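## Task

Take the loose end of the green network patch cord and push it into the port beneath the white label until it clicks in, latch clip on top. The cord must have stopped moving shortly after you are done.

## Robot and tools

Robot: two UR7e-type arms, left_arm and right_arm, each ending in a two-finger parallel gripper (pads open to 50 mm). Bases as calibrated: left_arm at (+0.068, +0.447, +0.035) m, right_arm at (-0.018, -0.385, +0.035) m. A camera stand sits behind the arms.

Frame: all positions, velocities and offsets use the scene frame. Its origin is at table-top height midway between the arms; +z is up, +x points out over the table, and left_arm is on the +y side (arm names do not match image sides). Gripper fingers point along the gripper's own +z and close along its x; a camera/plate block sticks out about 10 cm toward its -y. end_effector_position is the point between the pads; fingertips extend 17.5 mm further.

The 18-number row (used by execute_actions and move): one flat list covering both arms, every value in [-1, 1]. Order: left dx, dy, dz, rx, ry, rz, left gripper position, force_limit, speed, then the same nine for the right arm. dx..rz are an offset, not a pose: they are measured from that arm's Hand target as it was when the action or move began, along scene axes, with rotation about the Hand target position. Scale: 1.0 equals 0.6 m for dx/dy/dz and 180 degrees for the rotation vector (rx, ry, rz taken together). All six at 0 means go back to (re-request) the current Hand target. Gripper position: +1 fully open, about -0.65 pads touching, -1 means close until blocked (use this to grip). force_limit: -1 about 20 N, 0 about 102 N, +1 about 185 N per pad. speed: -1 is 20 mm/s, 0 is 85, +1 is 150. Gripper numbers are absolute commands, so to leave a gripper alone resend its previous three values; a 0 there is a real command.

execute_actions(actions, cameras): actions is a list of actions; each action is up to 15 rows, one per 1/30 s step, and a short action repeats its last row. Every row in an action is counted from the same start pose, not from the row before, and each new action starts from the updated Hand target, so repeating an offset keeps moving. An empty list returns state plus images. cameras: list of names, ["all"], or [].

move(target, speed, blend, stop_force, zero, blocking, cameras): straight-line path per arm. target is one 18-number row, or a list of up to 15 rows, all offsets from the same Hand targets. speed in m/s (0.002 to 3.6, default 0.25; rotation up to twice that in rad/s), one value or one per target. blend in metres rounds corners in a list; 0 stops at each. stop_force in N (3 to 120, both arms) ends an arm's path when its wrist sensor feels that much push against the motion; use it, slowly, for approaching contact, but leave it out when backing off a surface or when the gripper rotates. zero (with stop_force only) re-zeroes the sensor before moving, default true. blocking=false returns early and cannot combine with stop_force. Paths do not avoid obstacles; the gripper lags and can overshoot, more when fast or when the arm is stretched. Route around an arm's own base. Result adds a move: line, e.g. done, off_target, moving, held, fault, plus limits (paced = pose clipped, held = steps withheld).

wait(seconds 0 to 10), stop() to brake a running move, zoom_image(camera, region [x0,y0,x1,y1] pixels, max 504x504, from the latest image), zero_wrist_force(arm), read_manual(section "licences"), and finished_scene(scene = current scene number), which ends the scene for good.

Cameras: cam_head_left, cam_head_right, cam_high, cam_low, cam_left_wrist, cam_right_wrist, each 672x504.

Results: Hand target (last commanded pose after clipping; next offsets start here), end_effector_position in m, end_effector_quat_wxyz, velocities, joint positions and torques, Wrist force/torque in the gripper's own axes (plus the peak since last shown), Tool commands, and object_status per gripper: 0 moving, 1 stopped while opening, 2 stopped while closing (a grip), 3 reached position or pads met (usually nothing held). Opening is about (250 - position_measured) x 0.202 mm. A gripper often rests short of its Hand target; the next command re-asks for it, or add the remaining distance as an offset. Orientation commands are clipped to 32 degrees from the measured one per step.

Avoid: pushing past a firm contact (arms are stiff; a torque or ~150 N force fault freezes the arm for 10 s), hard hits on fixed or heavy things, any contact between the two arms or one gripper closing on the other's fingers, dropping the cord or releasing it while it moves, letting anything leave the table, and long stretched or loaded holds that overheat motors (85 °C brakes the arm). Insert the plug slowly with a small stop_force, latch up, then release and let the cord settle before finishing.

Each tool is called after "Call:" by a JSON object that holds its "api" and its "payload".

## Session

Call:
{"api": "execute_actions", "payload": {"actions": []}}

Call:
{"api": "zoom_image", "payload": {"camera": "cam_head_left", "region": [250, 100, 480, 280]}}

Call:
{"api": "zoom_image", "payload": {"camera": "cam_head_right", "region": [270, 100, 500, 280]}}

Scene clock: 0.00 s.
left_arm: end_effector_position=(+0.1377, +0.0458, +0.2313) position_measured=3 object_status=3 end_effector_quat_wxyz=(+0.071, +0.977, -0.049, +0.194) | right_arm: end_effector_position=(+0.4481, -0.0750, +0.2154) position_measured=3 object_status=3 end_effector_quat_wxyz=(-0.506, -0.470, +0.722, +0.049)
Joint positions: left_arm=[-2.032 -1.893 2.23 -1.886 -1.155 -0.359] | right_arm=[3.897 -2.474 -0.751 -2.54 1.786 -2.124]
Joint velocities: within noise
Joint torques (N m): no reading
Motor temperatures (°C): left_arm=[31 25 23 35 33 34] | right_arm=[28 29 26 32 30 34]
Wrist force (N): no reading
Wrist torque (N m): no reading
Wrist force, peak (N): no reading
Hand target: left_arm +0.1377, +0.0458, +0.2313; +0.071, +0.977, -0.049, +0.194 | right_arm +0.4481, -0.0750, +0.2154; -0.506, -0.470, +0.722, +0.049
Tool commands: left_gripper/position=+1.0 left_gripper/force_limit=+1.0 left_gripper/speed=+1.0 right_gripper/position=+1.0 right_gripper/force_limit=+1.0 right_gripper/speed=+1.0
camera_calibration:
cam_left_wrist: T_world_to_cam=[[0.924232, -0.0620926, 0.376748, -0.204704], [-0.239056, -0.863478, 0.444138, -0.013191], [0.297736, -0.50055, -0.812898, 0.302911], [0, 0, 0, 1]] pos_world=[0.0958528, 0.127521, 0.329216]
cam_right_wrist: T_world_to_cam=[[-0.046166, -0.71714, 0.695398, -0.172581], [-0.326049, 0.668833, 0.668098, 0.066909], [-0.944225, -0.195891, -0.2647, 0.592949], [0, 0, 0, 1]] pos_world=[0.573725, -0.0523628, 0.232265]

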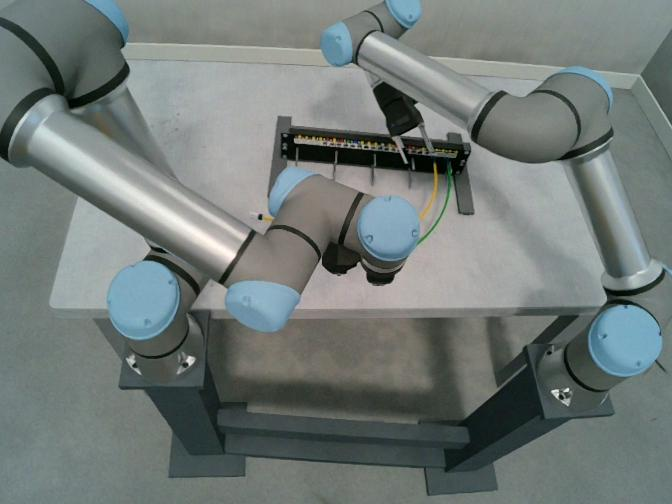

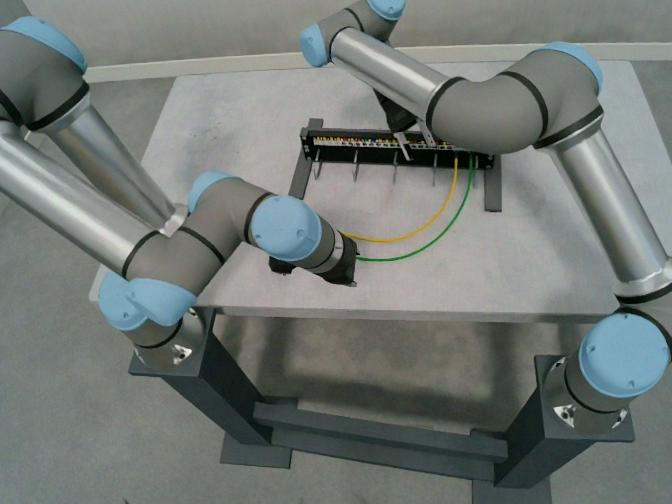

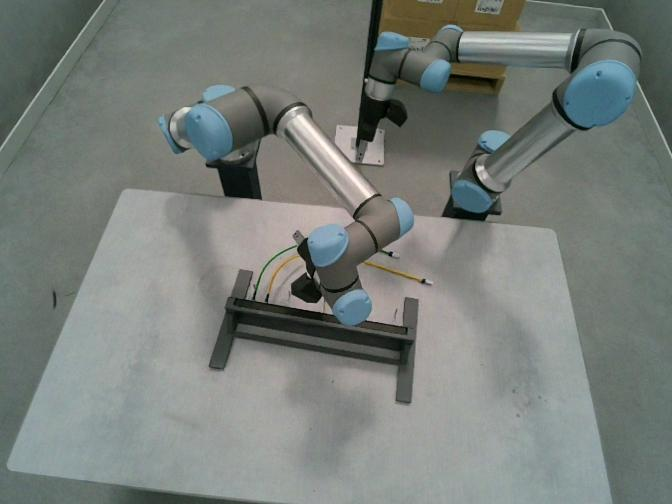

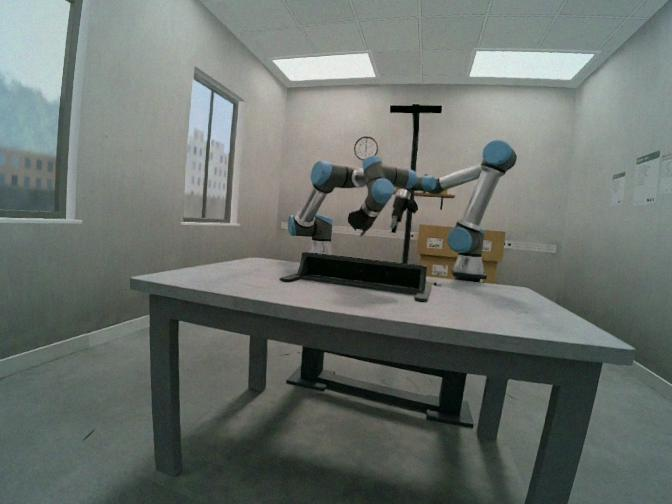

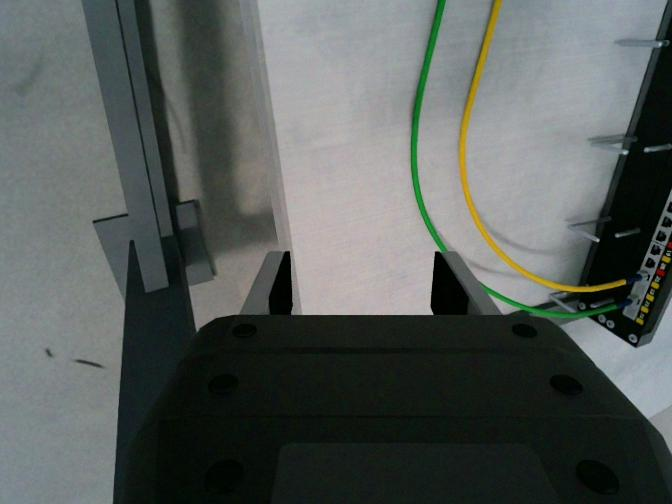

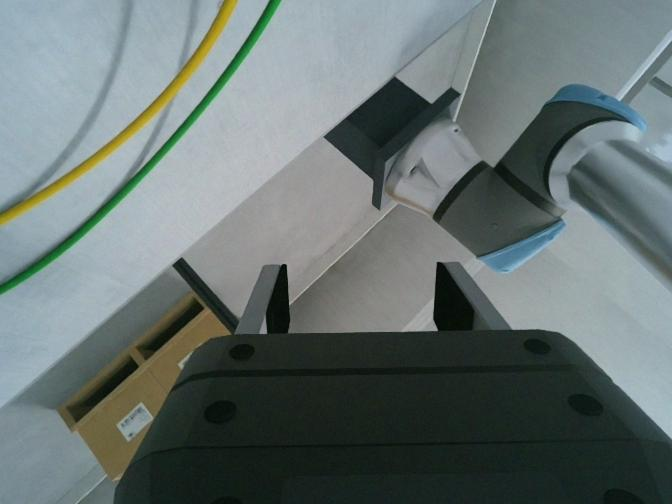

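Scaled by 2.191.

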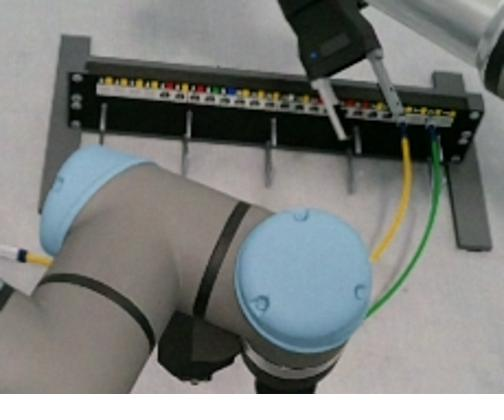

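Scaled by 2.191.

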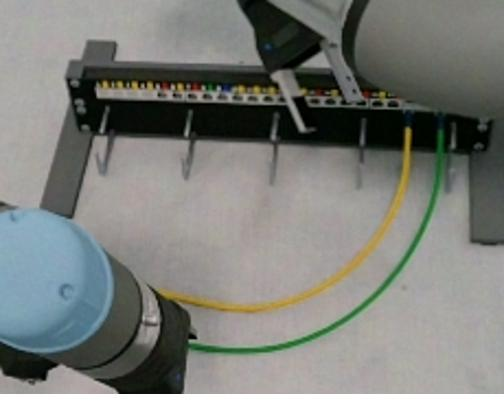

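Call:
{"api": "move", "payload": {"target": [[0.1,0.1,0.08,0.094,-0.035,-0.474,1,1,1,-0.03,-0.2,0.25,0.16,-0.296,0.187,1,1,1],[0.27,0.21,0.08,0.188,-0.069,-0.948,1,1,1,-0.08,-0.3,0.25,0.32,-0.591,0.373,1,1,1]], "speed": 0.4, "blend": 0.03, "cameras": ["all"]}}

Scene clock: 44.67 s.
left_arm: end_effector_position=(+0.2997, +0.1718, +0.2793) position_measured=3 object_status=3 end_effector_quat_wxyz=(+0.000, +0.000, +1.000, +0.000) | right_arm: end_effector_position=(+0.4000, -0.2550, +0.3654) position_measured=3 object_status=3 end_effector_quat_wxyz=(-0.499, +0.727, -0.388, +0.269)
Joint positions: left_arm=[-1.259 -1.942 2.083 -1.71 -1.571 3.461] | right_arm=[3.813 -1.09 -2.614 0.197 1.519 -3.126]
Joint torques (N m): left_arm=[13.56 -1.87 -31.59 -1.23 -2.06 1.26] | right_arm=[-7.79 -6.78 16.94 5.18 2.16 -2.61]
Wrist force (N): left_arm=[-0.9 -0.6 0.9] | right_arm=[1.0 1.2 0.1]
Wrist torque (N m): left_arm=[-0.19 0.35 -0.01] | right_arm=[0.40 -0.31 0.32]
Wrist force, peak (N): left_arm=[-1.3 -0.5 1.2] | right_arm=[1.2 2.3 0.3]
Hand target: left_arm +0.2997, +0.1718, +0.2793; +0.000, +0.000, +1.000, +0.000 | right_arm +0.4001, -0.2550, +0.3654; -0.499, +0.727, -0.388, +0.269
Off the commanded pose: left_arm 0.000 m, 0 deg | right_arm 0.000 m, 0 deg.
move: done
camera_calibration:
cam_left_wrist: T_world_to_cam=[[-0.999934, -0.00734179, -0.00888179, 0.310251], [-0.01004, 0.933362, 0.358795, -0.240421], [0.00565574, 0.35886, -0.933374, 0.330357], [0, 0, 0, 1]] pos_world=[0.305948, 0.108126, 0.397364]
cam_right_wrist: T_world_to_cam=[[0.54293, -0.839768, -0.00422192, -0.419546], [-0.550475, -0.352089, -0.756975, 0.42165], [0.634196, 0.413308, -0.653431, 0.218066], [0, 0, 0, 1]] pos_world=[0.321595, -0.293991, 0.459898]

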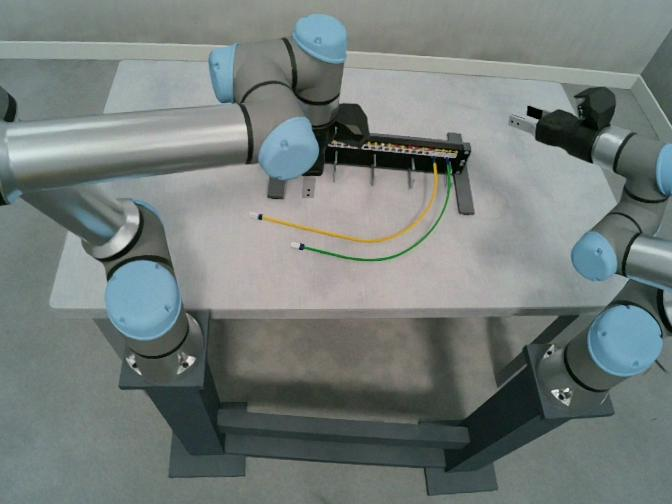

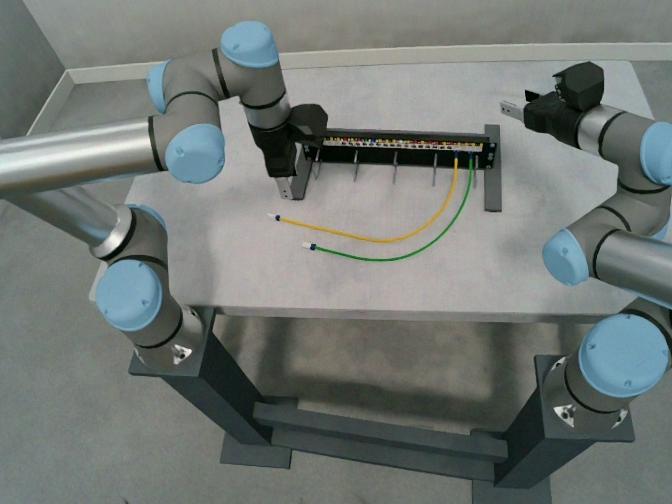

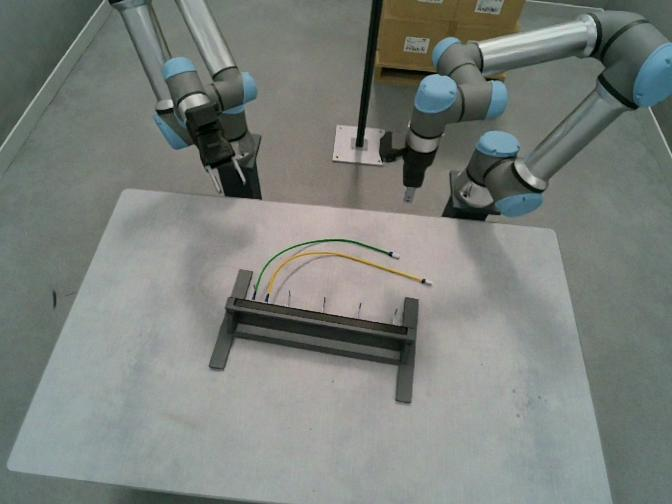

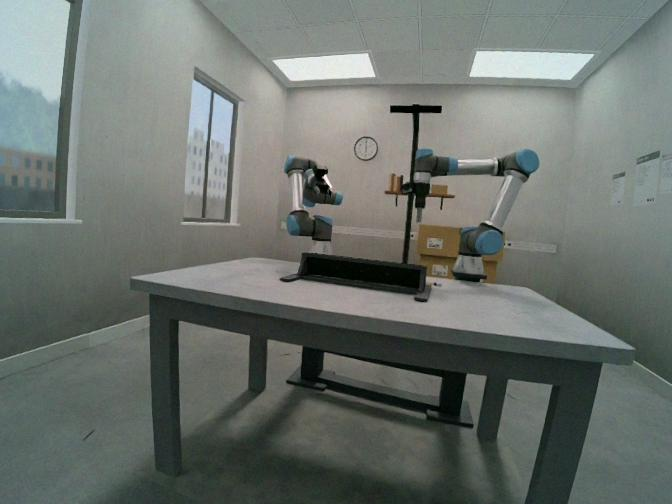

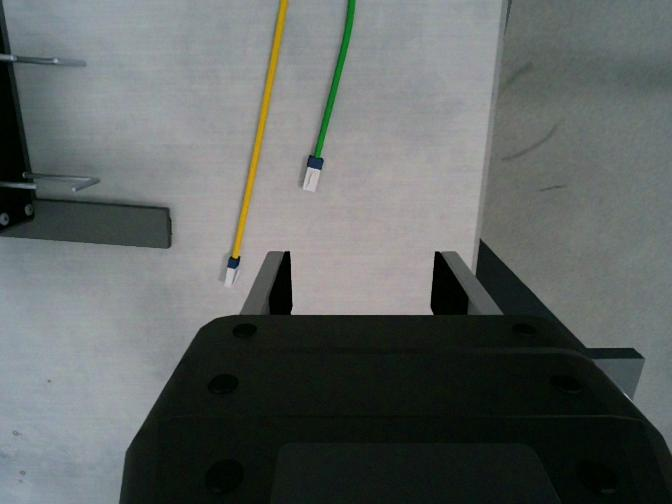

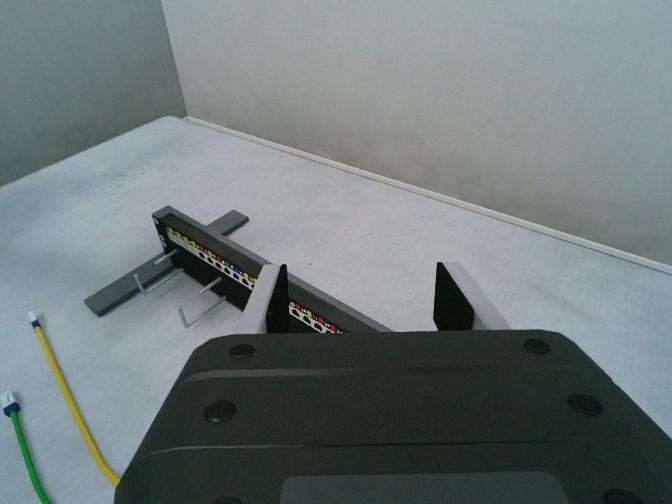

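Call:
{"api": "zoom_image", "payload": {"camera": "cam_right_wrist", "region": [140, 200, 400, 340]}}

Call:
{"api": "zoom_image", "payload": {"camera": "cam_head_right", "region": [310, 120, 500, 200]}}

Call:
{"api": "zoom_image", "payload": {"camera": "cam_head_left", "region": [330, 115, 480, 215]}}

Call:
{"api": "zoom_image", "payload": {"camera": "cam_left_wrist", "region": [270, 130, 360, 220]}}

Scaled by 1.938.

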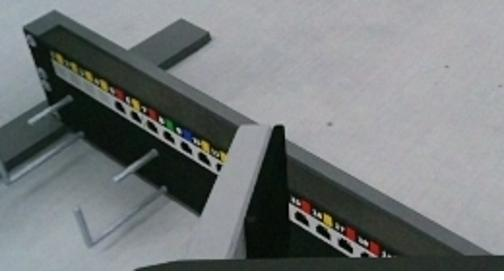

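Scaled by 2.653.

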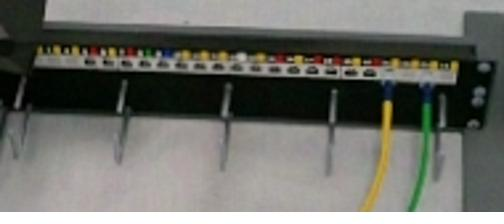

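Scaled by 3.360.

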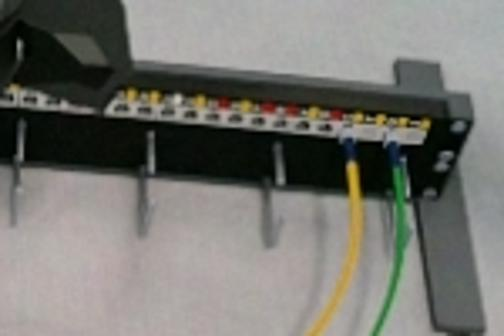

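Scaled by 5.600.

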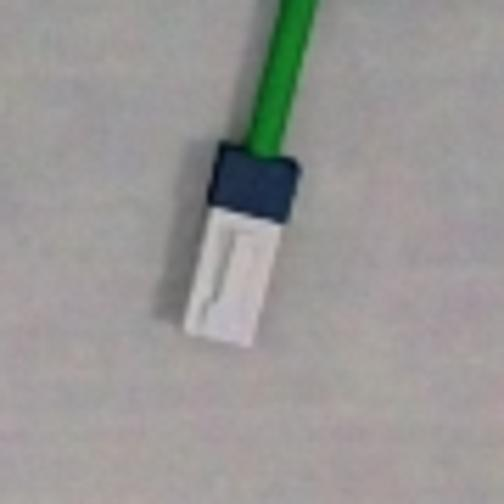

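Call:
{"api": "move", "payload": {"target": [[0.0463,-0.013,-0.3405,0,0,-0.072,0.13,-0.3,0,0.062,0.175,-0.242,0,0,0,1,1,1]], "speed": 0.2, "cameras": ["cam_left_wrist","cam_right_wrist","cam_head_right"]}}

Call:
{"api": "zoom_image", "payload": {"camera": "cam_left_wrist", "region": [290, 190, 390, 310]}}

Call:
{"api": "zoom_image", "payload": {"camera": "cam_right_wrist", "region": [200, 200, 440, 330]}}

Scene clock: 89.07 s.
left_arm: end_effector_position=(+0.3274, +0.1640, +0.0750) position_measured=133 object_status=3 end_effector_quat_wxyz=(+0.000, +0.113, +0.994, +0.000) | right_arm: end_effector_position=(+0.4372, -0.1500, +0.2203) position_measured=3 object_status=3 end_effector_quat_wxyz=(-0.499, +0.727, -0.388, +0.269)
Joint positions: left_arm=[-1.192 -1.586 2.41 -2.395 -1.571 3.755] | right_arm=[4.058 -1.862 -2.647 0.987 1.291 -3.035]
Joint torques (N m): left_arm=[13.38 -11.64 -10.58 -5.02 -2.12 1.19] | right_arm=[12.82 12.34 15.81 4.76 -3.05 -2.86]
Wrist force (N): left_arm=[-1.2 -0.6 0.6] | right_arm=[0.8 1.6 0.0]
Wrist torque (N m): left_arm=[-0.21 0.41 -0.02] | right_arm=[0.40 -0.25 0.29]
Wrist force, peak (N): left_arm=[-0.7 -0.4 2.2] | right_arm=[0.1 2.4 0.9]
Hand target: left_arm +0.3275, +0.1640, +0.0750; +0.000, +0.113, +0.994, +0.000 | right_arm +0.4373, -0.1500, +0.2202; -0.499, +0.727, -0.388, +0.269
Off the commanded pose: left_arm 0.000 m, 0 deg | right_arm 0.000 m, 0 deg.
move: done
camera_calibration:
cam_left_wrist: T_world_to_cam=[[-0.976095, 0.217164, -0.00880239, 0.291481], [0.199633, 0.911837, 0.358747, -0.224712], [0.0859333, 0.348414, -0.933393, 0.117832], [0, 0, 0, 1]] pos_world=[0.319248, 0.100547, 0.193164]
cam_right_wrist: T_world_to_cam=[[0.543048, -0.839691, -0.00426986, -0.352193], [-0.550457, -0.352144, -0.756962, 0.369163], [0.634111, 0.413417, -0.653445, 0.0562545], [0, 0, 0, 1]] pos_world=[0.358794, -0.188991, 0.314698]
Images, in order (width x height): cam_head_right 672x504, cam_left_wrist 672x504, cam_right_wrist 672x504.

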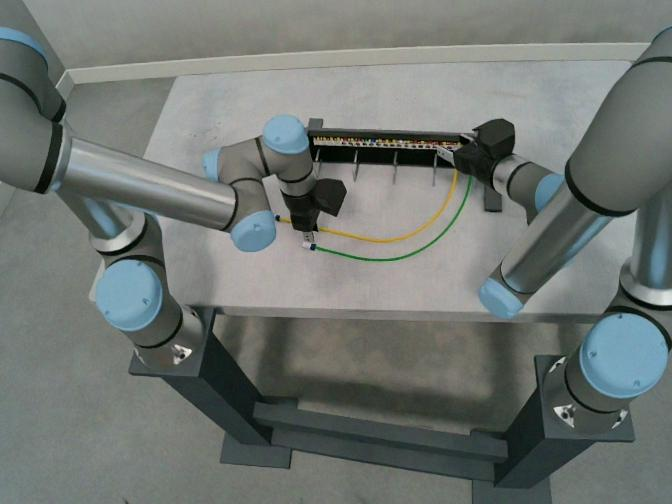

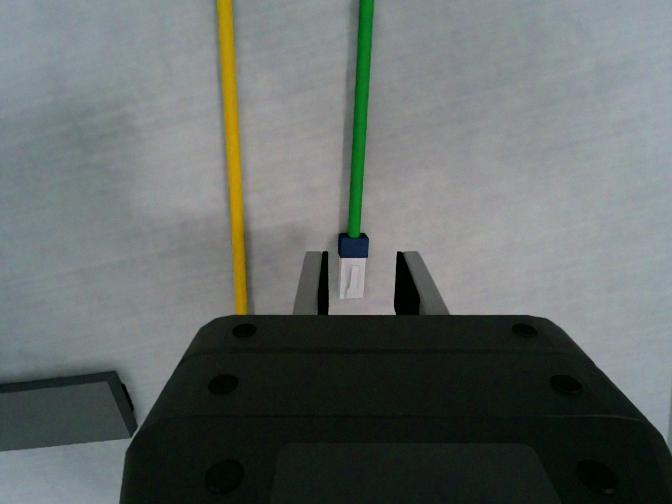

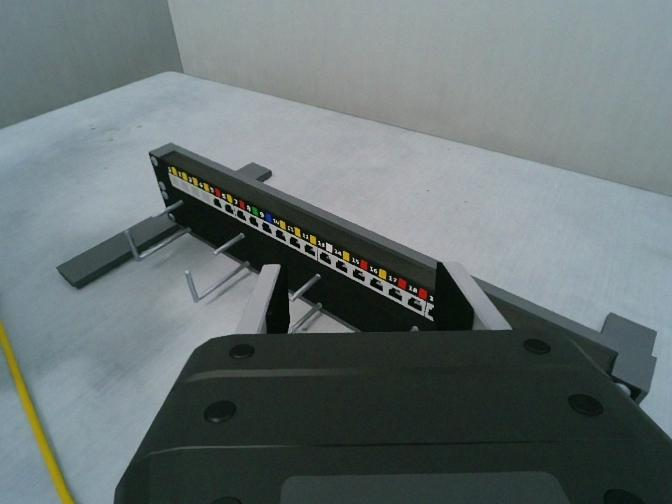

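Scaled by 4.200.

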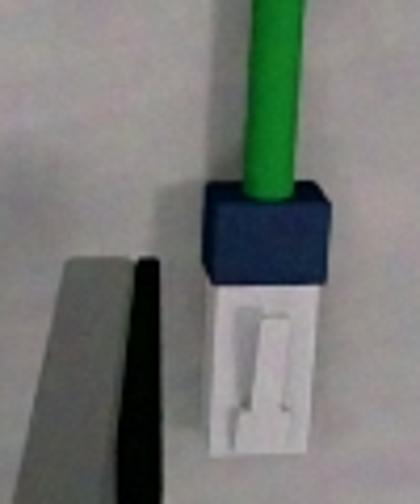

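Scaled by 2.100.

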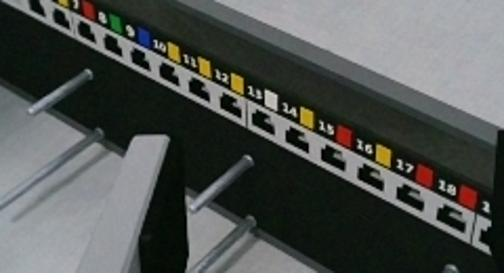

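Call:
{"api": "move", "payload": {"target": [[0.0027,-0.0032,-0.07,0,0,-0.011,0.13,-0.3,0,0,0,0,0,0,0,1,1,1],[0.0027,-0.0032,-0.0925,0,0,-0.011,0.13,-0.3,0,0,0,0,0,0,0,1,1,1]], "speed": [0.1,0.015], "stop_force": 6, "cameras": ["cam_left_wrist"]}}

Call:
{"api": "zoom_image", "payload": {"camera": "cam_left_wrist", "region": [310, 235, 410, 320]}}

Scene clock: 119.90 s.
left_arm: end_effector_position=(+0.3291, +0.1620, +0.0195) position_measured=133 object_status=3 end_effector_quat_wxyz=(+0.000, +0.130, +0.992, +0.000) | right_arm: end_effector_position=(+0.4373, -0.1500, +0.2202) position_measured=3 object_status=3 end_effector_quat_wxyz=(-0.499, +0.727, -0.388, +0.269)
Joint positions: left_arm=[-1.19 -1.418 2.46 -2.612 -1.571 3.791] | right_arm=[4.058 -1.863 -2.647 0.988 1.291 -3.035]
Joint torques (N m): left_arm=[12.67 -14.94 -6.43 -4.91 -2.03 1.32] | right_arm=[11.86 12 13.13 5.22 -2.84 -2.79]
Wrist force (N): left_arm=[-0.9 -0.8 1.1] | right_arm=[0.9 1.5 0.3]
Wrist torque (N m): left_arm=[-0.24 0.35 -0.04] | right_arm=[0.41 -0.26 0.29]
Wrist force, peak (N): left_arm=[-1.7 -0.4 0.7] | right_arm=[0.7 2.0 0.4]
Hand target: left_arm +0.3291, +0.1620, +0.0195; +0.000, +0.130, +0.992, +0.000 | right_arm +0.4373, -0.1500, +0.2202; -0.499, +0.727, -0.388, +0.269
Off the commanded pose: left_arm 0.000 m, 0 deg | right_arm 0.000 m, 0 deg.
move: done
camera_calibration:
cam_left_wrist: T_world_to_cam=[[-0.968008, 0.250767, -0.00877618, 0.284901], [0.231031, 0.90438, 0.358777, -0.212444], [0.0979065, 0.345271, -0.933382, 0.0630437], [0, 0, 0, 1]] pos_world=[0.318695, 0.0989187, 0.137564]
Images, in order (width x height): cam_left_wrist 672x504.

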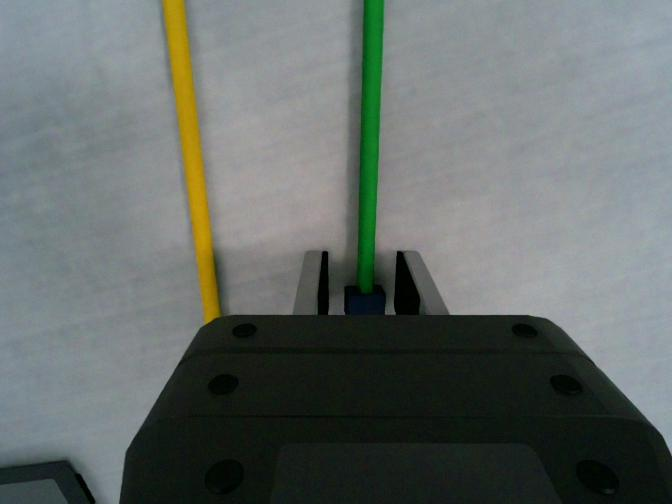

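Scaled by 5.040.

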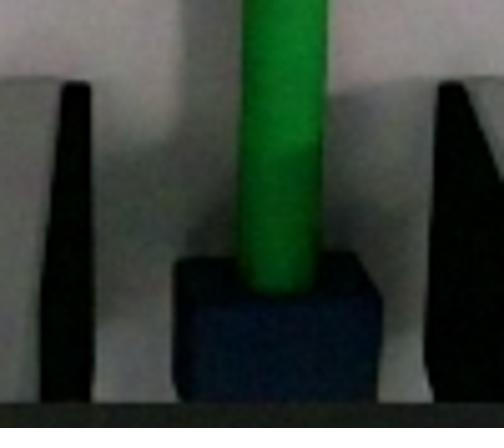

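Call:
{"api": "move", "payload": {"target": [[-0.0016,0.0004,0,0,0,0,-1,-0.5,-1,0,0,0,0,0,0,1,1,1]], "speed": 0.02, "cameras": ["cam_left_wrist"]}}

Call:
{"api": "zoom_image", "payload": {"camera": "cam_left_wrist", "region": [310, 235, 410, 320]}}

Scene clock: 130.17 s.
left_arm: end_effector_position=(+0.3281, +0.1623, +0.0195) position_measured=194 object_status=2 end_effector_quat_wxyz=(+0.000, +0.130, +0.992, +0.000) | right_arm: end_effector_position=(+0.4373, -0.1500, +0.2202) position_measured=3 object_status=3 end_effector_quat_wxyz=(-0.499, +0.727, -0.388, +0.269)
Joint positions: left_arm=[-1.192 -1.419 2.462 -2.613 -1.571 3.789] | right_arm=[4.058 -1.863 -2.647 0.988 1.291 -3.035]
Joint torques (N m): left_arm=[-13.42 -28.65 -6.48 -5.07 -1.94 -1.88] | right_arm=[13.2 11.94 12.5 5.17 -2.79 -2.63]
Wrist force (N): left_arm=[-0.9 -0.9 0.9] | right_arm=[0.4 1.6 0.2]
Wrist torque (N m): left_arm=[-0.25 0.34 0.12] | right_arm=[0.41 -0.19 0.30]
Wrist force, peak (N): left_arm=[-1.1 -0.7 1.1] | right_arm=[0.7 1.8 0.4]
Hand target: left_arm +0.3281, +0.1623, +0.0195; +0.000, +0.130, +0.992, +0.000 | right_arm +0.4373, -0.1500, +0.2202; -0.499, +0.727, -0.388, +0.269
Off the commanded pose: left_arm 0.000 m, 0 deg | right_arm 0.000 m, 0 deg.
move: done
camera_calibration:
cam_left_wrist: T_world_to_cam=[[-0.968008, 0.250767, -0.00877618, 0.28398], [0.231031, 0.90438, 0.358777, -0.212417], [0.0979065, 0.345271, -0.933382, 0.0630628], [0, 0, 0, 1]] pos_world=[0.317795, 0.0991187, 0.137564]
Images, in order (width x height): cam_left_wrist 672x504.

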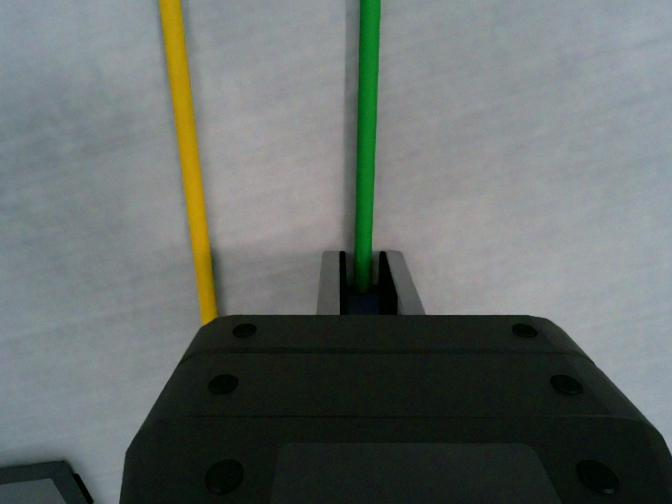

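Scaled by 5.040.

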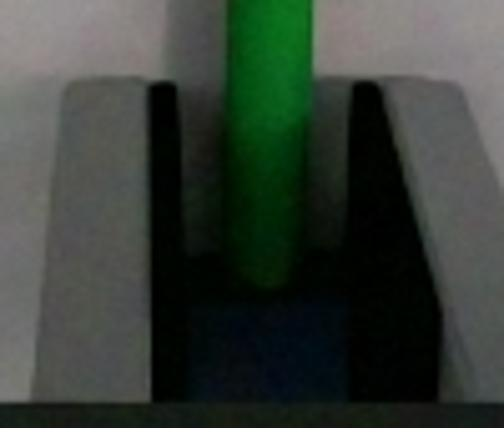

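Call:
{"api": "move", "payload": {"target": [[0,0,0.2,0,0,0,-1,-0.5,-1,0,0,0,0,0,0,1,1,1],[0.25,-0.26,0.22,0,0,-0.38,-1,-0.5,-1,0,0,0,0,0,0,1,1,1],[0.318,-0.328,0.126,0,0,-0.4406,-1,-0.5,-1,0,0,0,0,0,0,1,1,1]], "speed": 0.18, "blend": 0.03, "cameras": ["all"]}}

Call:
{"api": "zoom_image", "payload": {"camera": "cam_right_wrist", "region": [260, 200, 380, 300]}}

Call:
{"api": "zoom_image", "payload": {"camera": "cam_left_wrist", "region": [290, 220, 430, 340]}}

Scene clock: 157.20 s.
left_arm: end_effector_position=(+0.5189, -0.0345, +0.0951) position_measured=194 object_status=2 end_effector_quat_wxyz=(+0.000, +0.733, +0.681, +0.000) | right_arm: end_effector_position=(+0.4373, -0.1500, +0.2202) position_measured=3 object_status=3 end_effector_quat_wxyz=(-0.499, +0.727, -0.388, +0.269)
Joint positions: left_arm=[-1.03 -1.042 1.607 -2.135 -1.57 5.335] | right_arm=[4.058 -1.863 -2.647 0.988 1.291 -3.035]
Joint torques (N m): left_arm=[12.76 -39.76 -29.67 -3 -2.19 1.21] | right_arm=[10.5 12.27 7.46 5.19 -3.24 -2.64]
Wrist force (N): left_arm=[-0.9 -0.2 1.4] | right_arm=[0.5 1.6 -0.1]
Wrist torque (N m): left_arm=[-0.18 0.35 -0.03] | right_arm=[0.41 -0.19 0.29]
Wrist force, peak (N): left_arm=[-1.4 0.5 2.3] | right_arm=[0.7 1.9 0.3]
Hand target: left_arm +0.5189, -0.0345, +0.0951; +0.000, +0.733, +0.680, +0.000 | right_arm +0.4373, -0.1500, +0.2202; -0.499, +0.727, -0.388, +0.269
Off the commanded pose: left_arm 0.000 m, 0 deg | right_arm 0.000 m, 0 deg.
move: done
camera_calibration:
cam_left_wrist: T_world_to_cam=[[0.066584, 0.997741, -0.00890702, 0.00753259], [0.931504, -0.0589595, 0.358921, -0.502459], [0.357585, -0.0321953, -0.933326, 0.0352006], [0, 0, 0, 1]] pos_world=[0.454953, -0.036007, 0.213264]
cam_right_wrist: T_world_to_cam=[[0.543067, -0.839679, -0.00428919, -0.352191], [-0.550352, -0.352076, -0.75707, 0.369173], [0.634186, 0.4135, -0.653319, 0.0562033], [0, 0, 0, 1]] pos_world=[0.358795, -0.18899, 0.314698]

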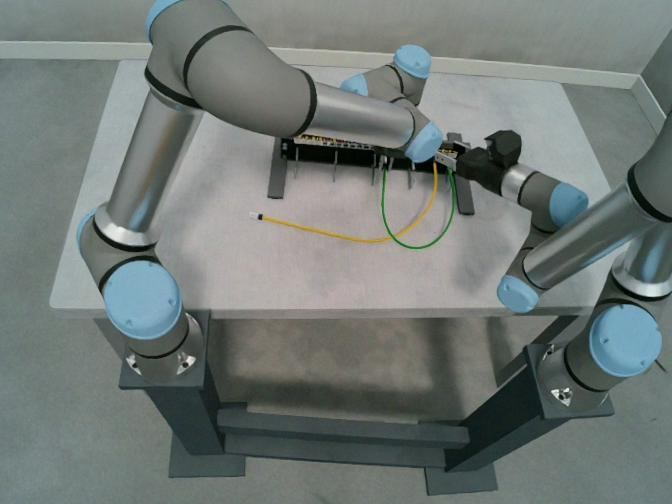

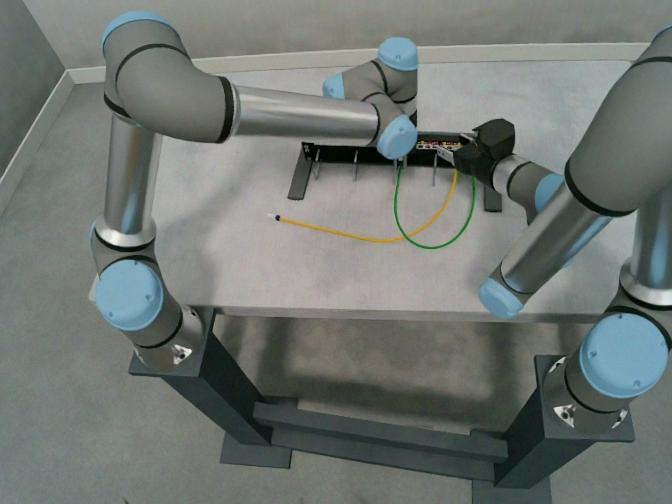

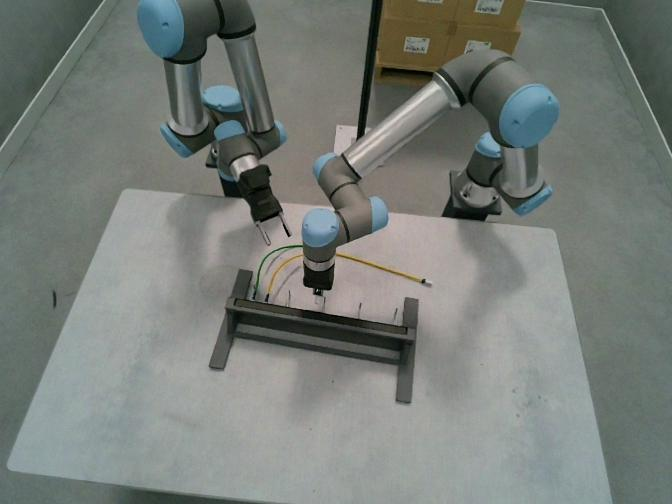

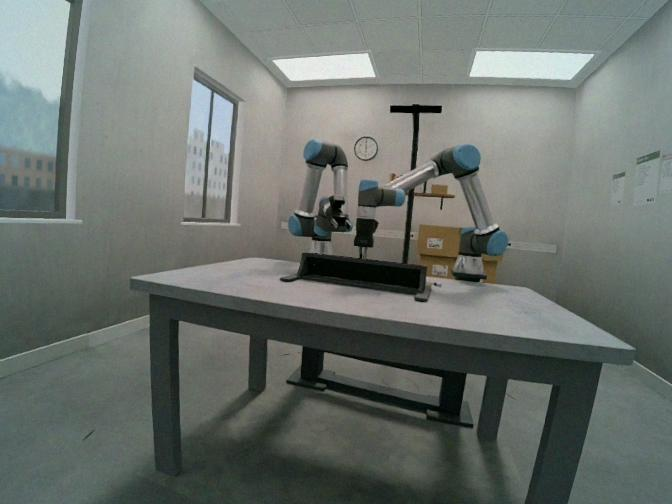

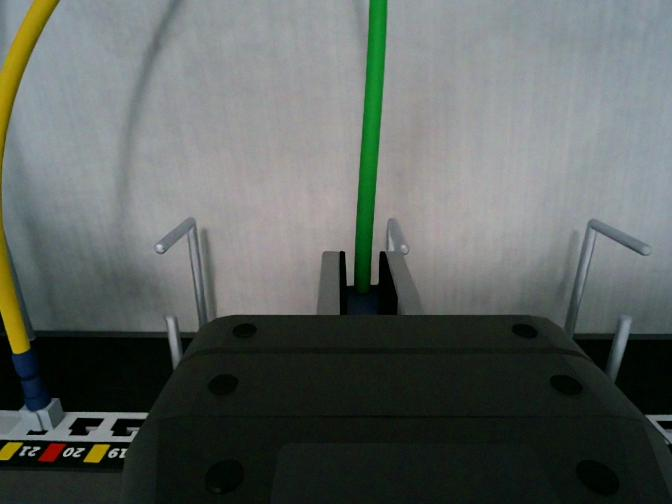

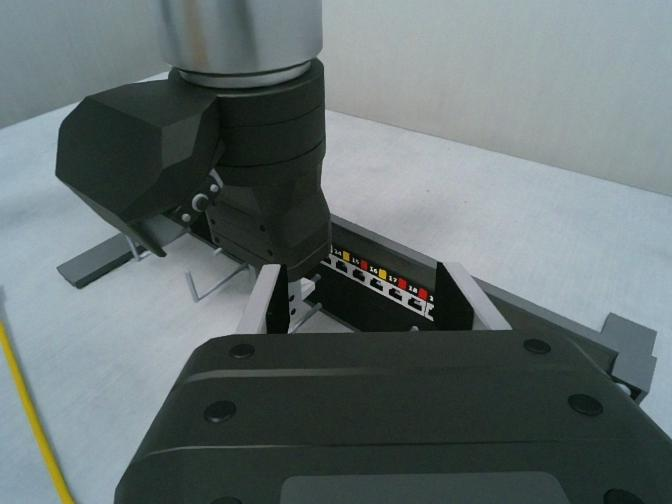

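Scaled by 4.200.

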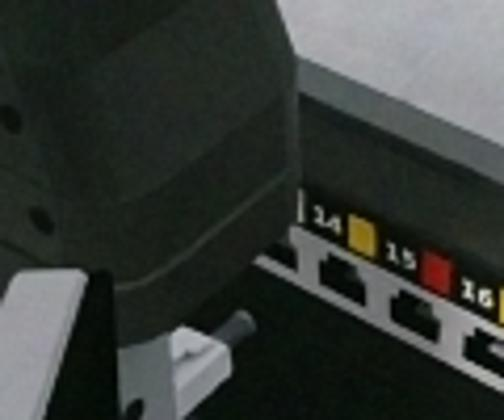

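Scaled by 3.600.

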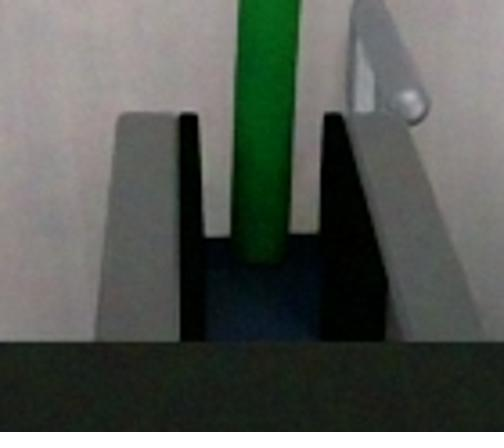

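Call:
{"api": "move", "payload": {"target": [[0,0,0,0,0,0,-1,-0.5,-1,0.0717,-0.01,-0.101,0,0,0.1244,1,1,1]], "speed": 0.15, "cameras": ["cam_right_wrist"]}}

Call:
{"api": "zoom_image", "payload": {"camera": "cam_right_wrist", "region": [250, 180, 400, 310]}}

Scene clock: 173.37 s.
left_arm: end_effector_position=(+0.5189, -0.0345, +0.0951) position_measured=194 object_status=2 end_effector_quat_wxyz=(+0.000, +0.733, +0.680, +0.000) | right_arm: end_effector_position=(+0.4803, -0.1560, +0.1596) position_measured=3 object_status=3 end_effector_quat_wxyz=(-0.542, +0.788, -0.239, +0.167)
Joint positions: left_arm=[-1.03 -1.042 1.606 -2.135 -1.57 5.335] | right_arm=[3.622 -2.169 -2.392 1.003 2.059 -3.35]
Joint torques (N m): left_arm=[13 -40.08 -28.59 -1.46 -2.01 1.25] | right_arm=[-8.51 24.26 14.22 1.4 2.88 -2.7]
Wrist force (N): left_arm=[-0.6 -0.3 1.3] | right_arm=[0.9 1.8 -0.1]
Wrist torque (N m): left_arm=[-0.19 0.29 -0.03] | right_arm=[0.49 -0.30 0.27]
Wrist force, peak (N): left_arm=[-0.9 0.0 1.7] | right_arm=[1.5 2.0 0.1]
Hand target: left_arm +0.5189, -0.0345, +0.0951; +0.000, +0.733, +0.680, +0.000 | right_arm +0.4803, -0.1560, +0.1596; -0.542, +0.788, -0.239, +0.167
Off the commanded pose: left_arm 0.000 m, 0 deg | right_arm 0.000 m, 0 deg.
move: done
camera_calibration:
cam_right_wrist: T_world_to_cam=[[0.821885, -0.569638, -0.00421715, -0.472618], [-0.374765, -0.535113, -0.757103, 0.231964], [0.429018, 0.623832, -0.653282, 0.123179], [0, 0, 0, 1]] pos_world=[0.422524, -0.221938, 0.254098]
Images, in order (width x height): cam_right_wrist 672x504.

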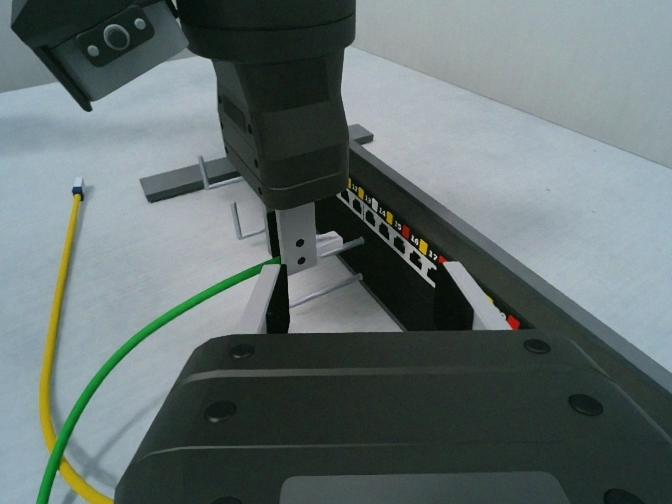

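Scaled by 3.360.

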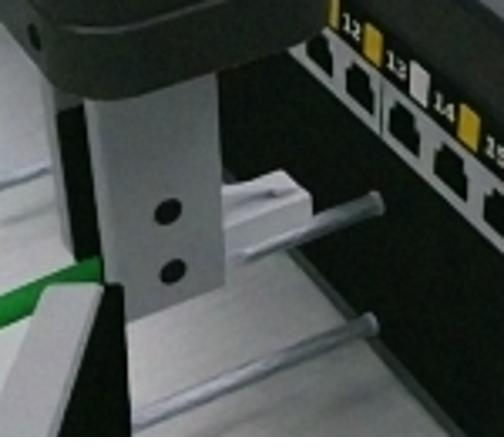

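Call:
{"api": "zoom_image", "payload": {"camera": "cam_right_wrist", "region": [350, 195, 390, 235]}}

Call:
{"api": "zoom_image", "payload": {"camera": "cam_right_wrist", "region": [310, 225, 350, 265]}}

Scaled by 12.600.

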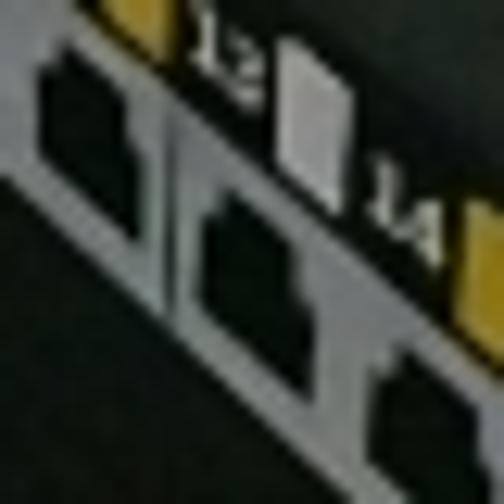

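Scaled by 12.600.

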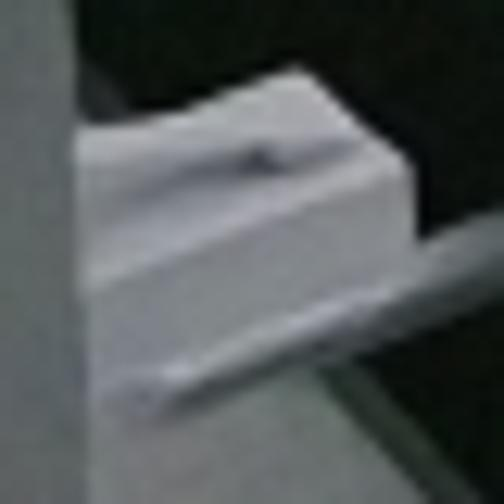

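Call:
{"api": "move", "payload": {"target": [[0.0233,-0.0038,0.0067,0.0278,0,0,-1,-0.5,-1,0,0,0,0,0,0,1,1,1]], "speed": 0.06, "cameras": ["cam_right_wrist"]}}

Call:
{"api": "zoom_image", "payload": {"camera": "cam_right_wrist", "region": [335, 200, 385, 250]}}

Call:
{"api": "move", "payload": {"target": [[0,0,0,0,0,0,-1,-0.5,-1,0.1417,-0.005,0.0,0,0,0.1556,1,1,1]], "speed": 0.15, "cameras": ["cam_right_wrist"]}}

Call:
{"api": "zoom_image", "payload": {"camera": "cam_right_wrist", "region": [250, 180, 400, 310]}}

Scene clock: 214.37 s.
left_arm: end_effector_position=(+0.5329, -0.0368, +0.0991) position_measured=194 object_status=2 end_effector_quat_wxyz=(-0.032, +0.732, +0.680, +0.030) | right_arm: end_effector_position=(+0.4803, -0.1560, +0.1596) position_measured=3 object_status=3 end_effector_quat_wxyz=(-0.542, +0.788, -0.239, +0.167)
Joint positions: left_arm=[-1.032 -0.996 1.5 -2 -1.525 5.332] | right_arm=[3.622 -2.169 -2.392 1.003 2.06 -3.35]
Joint torques (N m): left_arm=[-14.09 -42.67 -30.22 -0.77 1.97 -1.67] | right_arm=[-9.71 24.39 13.67 1.12 2.96 -2.44]
Wrist force (N): left_arm=[-0.7 -0.4 1.2] | right_arm=[0.7 1.7 -0.4]
Wrist torque (N m): left_arm=[-0.17 0.26 0.13] | right_arm=[0.47 -0.25 0.27]
Wrist force, peak (N): left_arm=[-1.0 -0.2 1.6] | right_arm=[1.0 1.8 -0.2]
Hand target: left_arm +0.5329, -0.0368, +0.0991; -0.032, +0.732, +0.680, +0.030 | right_arm +0.4803, -0.1560, +0.1596; -0.542, +0.788, -0.239, +0.167
Off the commanded pose: left_arm 0.000 m, 0 deg | right_arm 0.000 m, 0 deg.
move: done
camera_calibration:
cam_right_wrist: T_world_to_cam=[[0.822008, -0.569461, -0.00421753, -0.472713], [-0.374681, -0.535239, -0.757056, 0.231925], [0.428856, 0.623886, -0.653337, 0.123231], [0, 0, 0, 1]] pos_world=[0.422624, -0.221938, 0.254098]
Images, in order (width x height): cam_right_wrist 672x504.

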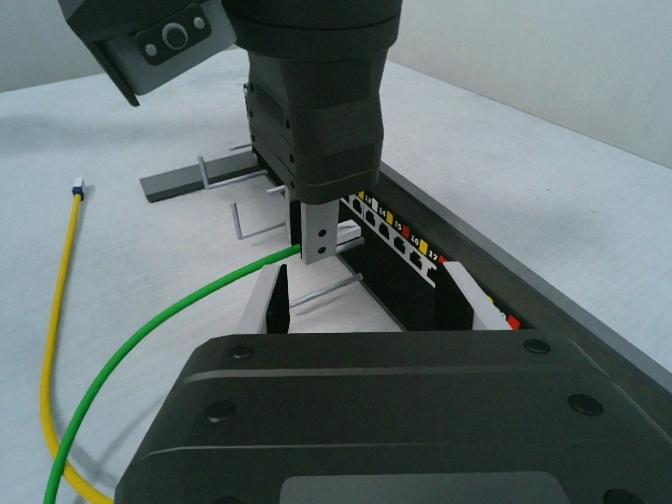

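Scaled by 10.080.

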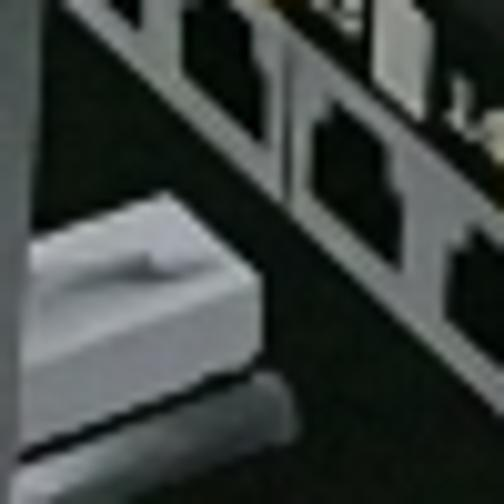

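Scene clock: 216.87 s.
left_arm: end_effector_position=(+0.5329, -0.0368, +0.0991) position_measured=194 object_status=2 end_effector_quat_wxyz=(-0.032, +0.732, +0.680, +0.030) | right_arm: end_effector_position=(+0.5653, -0.1590, +0.1596) position_measured=3 object_status=3 end_effector_quat_wxyz=(-0.566, +0.823, -0.041, +0.031)
Joint positions: left_arm=[-1.032 -0.996 1.5 -2 -1.525 5.332] | right_arm=[3.384 -2.251 -1.933 0.158 2.663 -3.97]
Joint torques (N m): left_arm=[-13.55 -42.66 -29.24 -0.79 1.8 -1.91] | right_arm=[-11 46.8 21.95 0.79 4.14 -2.63]
Wrist force (N): left_arm=[-0.9 -0.3 1.1] | right_arm=[0.6 2.1 0.3]
Wrist torque (N m): left_arm=[-0.15 0.30 0.13] | right_arm=[0.56 -0.21 0.30]
Wrist force, peak (N): left_arm=[-1.0 -0.2 1.4] | right_arm=[1.1 2.3 0.7]
Hand target: left_arm +0.5329, -0.0368, +0.0991; -0.032, +0.732, +0.680, +0.030 | right_arm +0.5653, -0.1590, +0.1596; -0.566, +0.823, -0.041, +0.030
Off the commanded pose: left_arm 0.000 m, 0 deg | right_arm 0.000 m, 0 deg.
move: done
camera_calibration:
cam_right_wrist: T_world_to_cam=[[0.993125, -0.116987, -0.00418988, -0.569038], [-0.079568, -0.648352, -0.757171, 0.0773648], [0.0858623, 0.752299, -0.653203, 0.302974], [0, 0, 0, 1]] pos_world=[0.545267, -0.244337, 0.254097]
Images, in order (width x height): cam_right_wrist 672x504.

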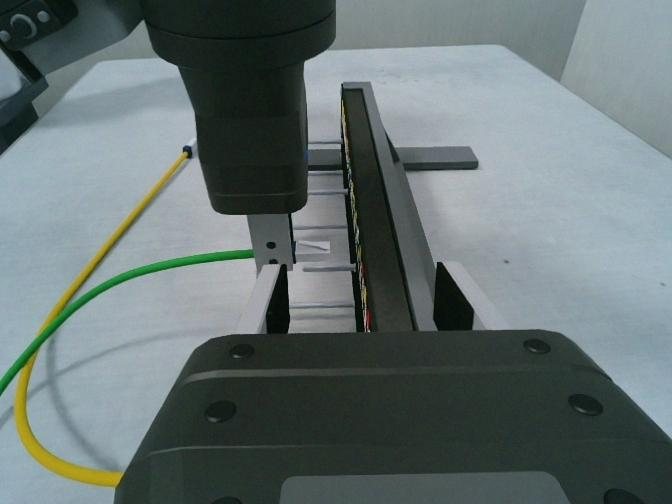

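Scaled by 3.360.

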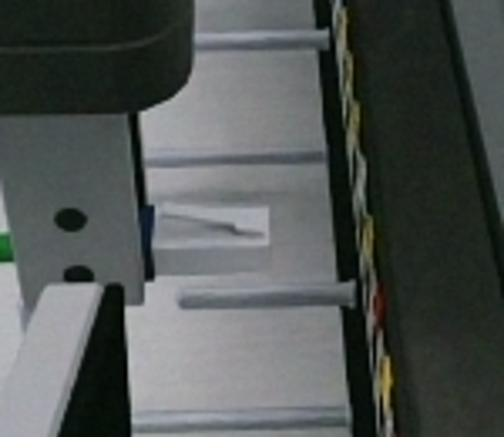

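Call:
{"api": "zoom_image", "payload": {"camera": "cam_right_wrist", "region": [325, 220, 370, 265]}}

Call:
{"api": "zoom_image", "payload": {"camera": "cam_right_wrist", "region": [290, 230, 335, 275]}}

Scaled by 11.200.

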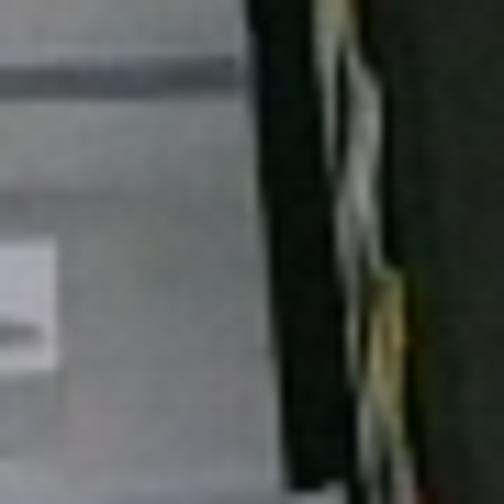

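Scaled by 11.200.

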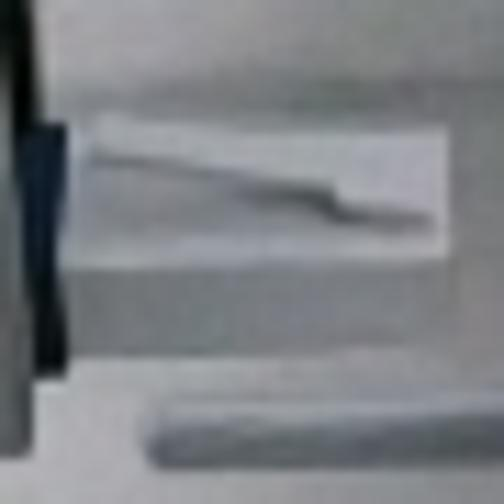

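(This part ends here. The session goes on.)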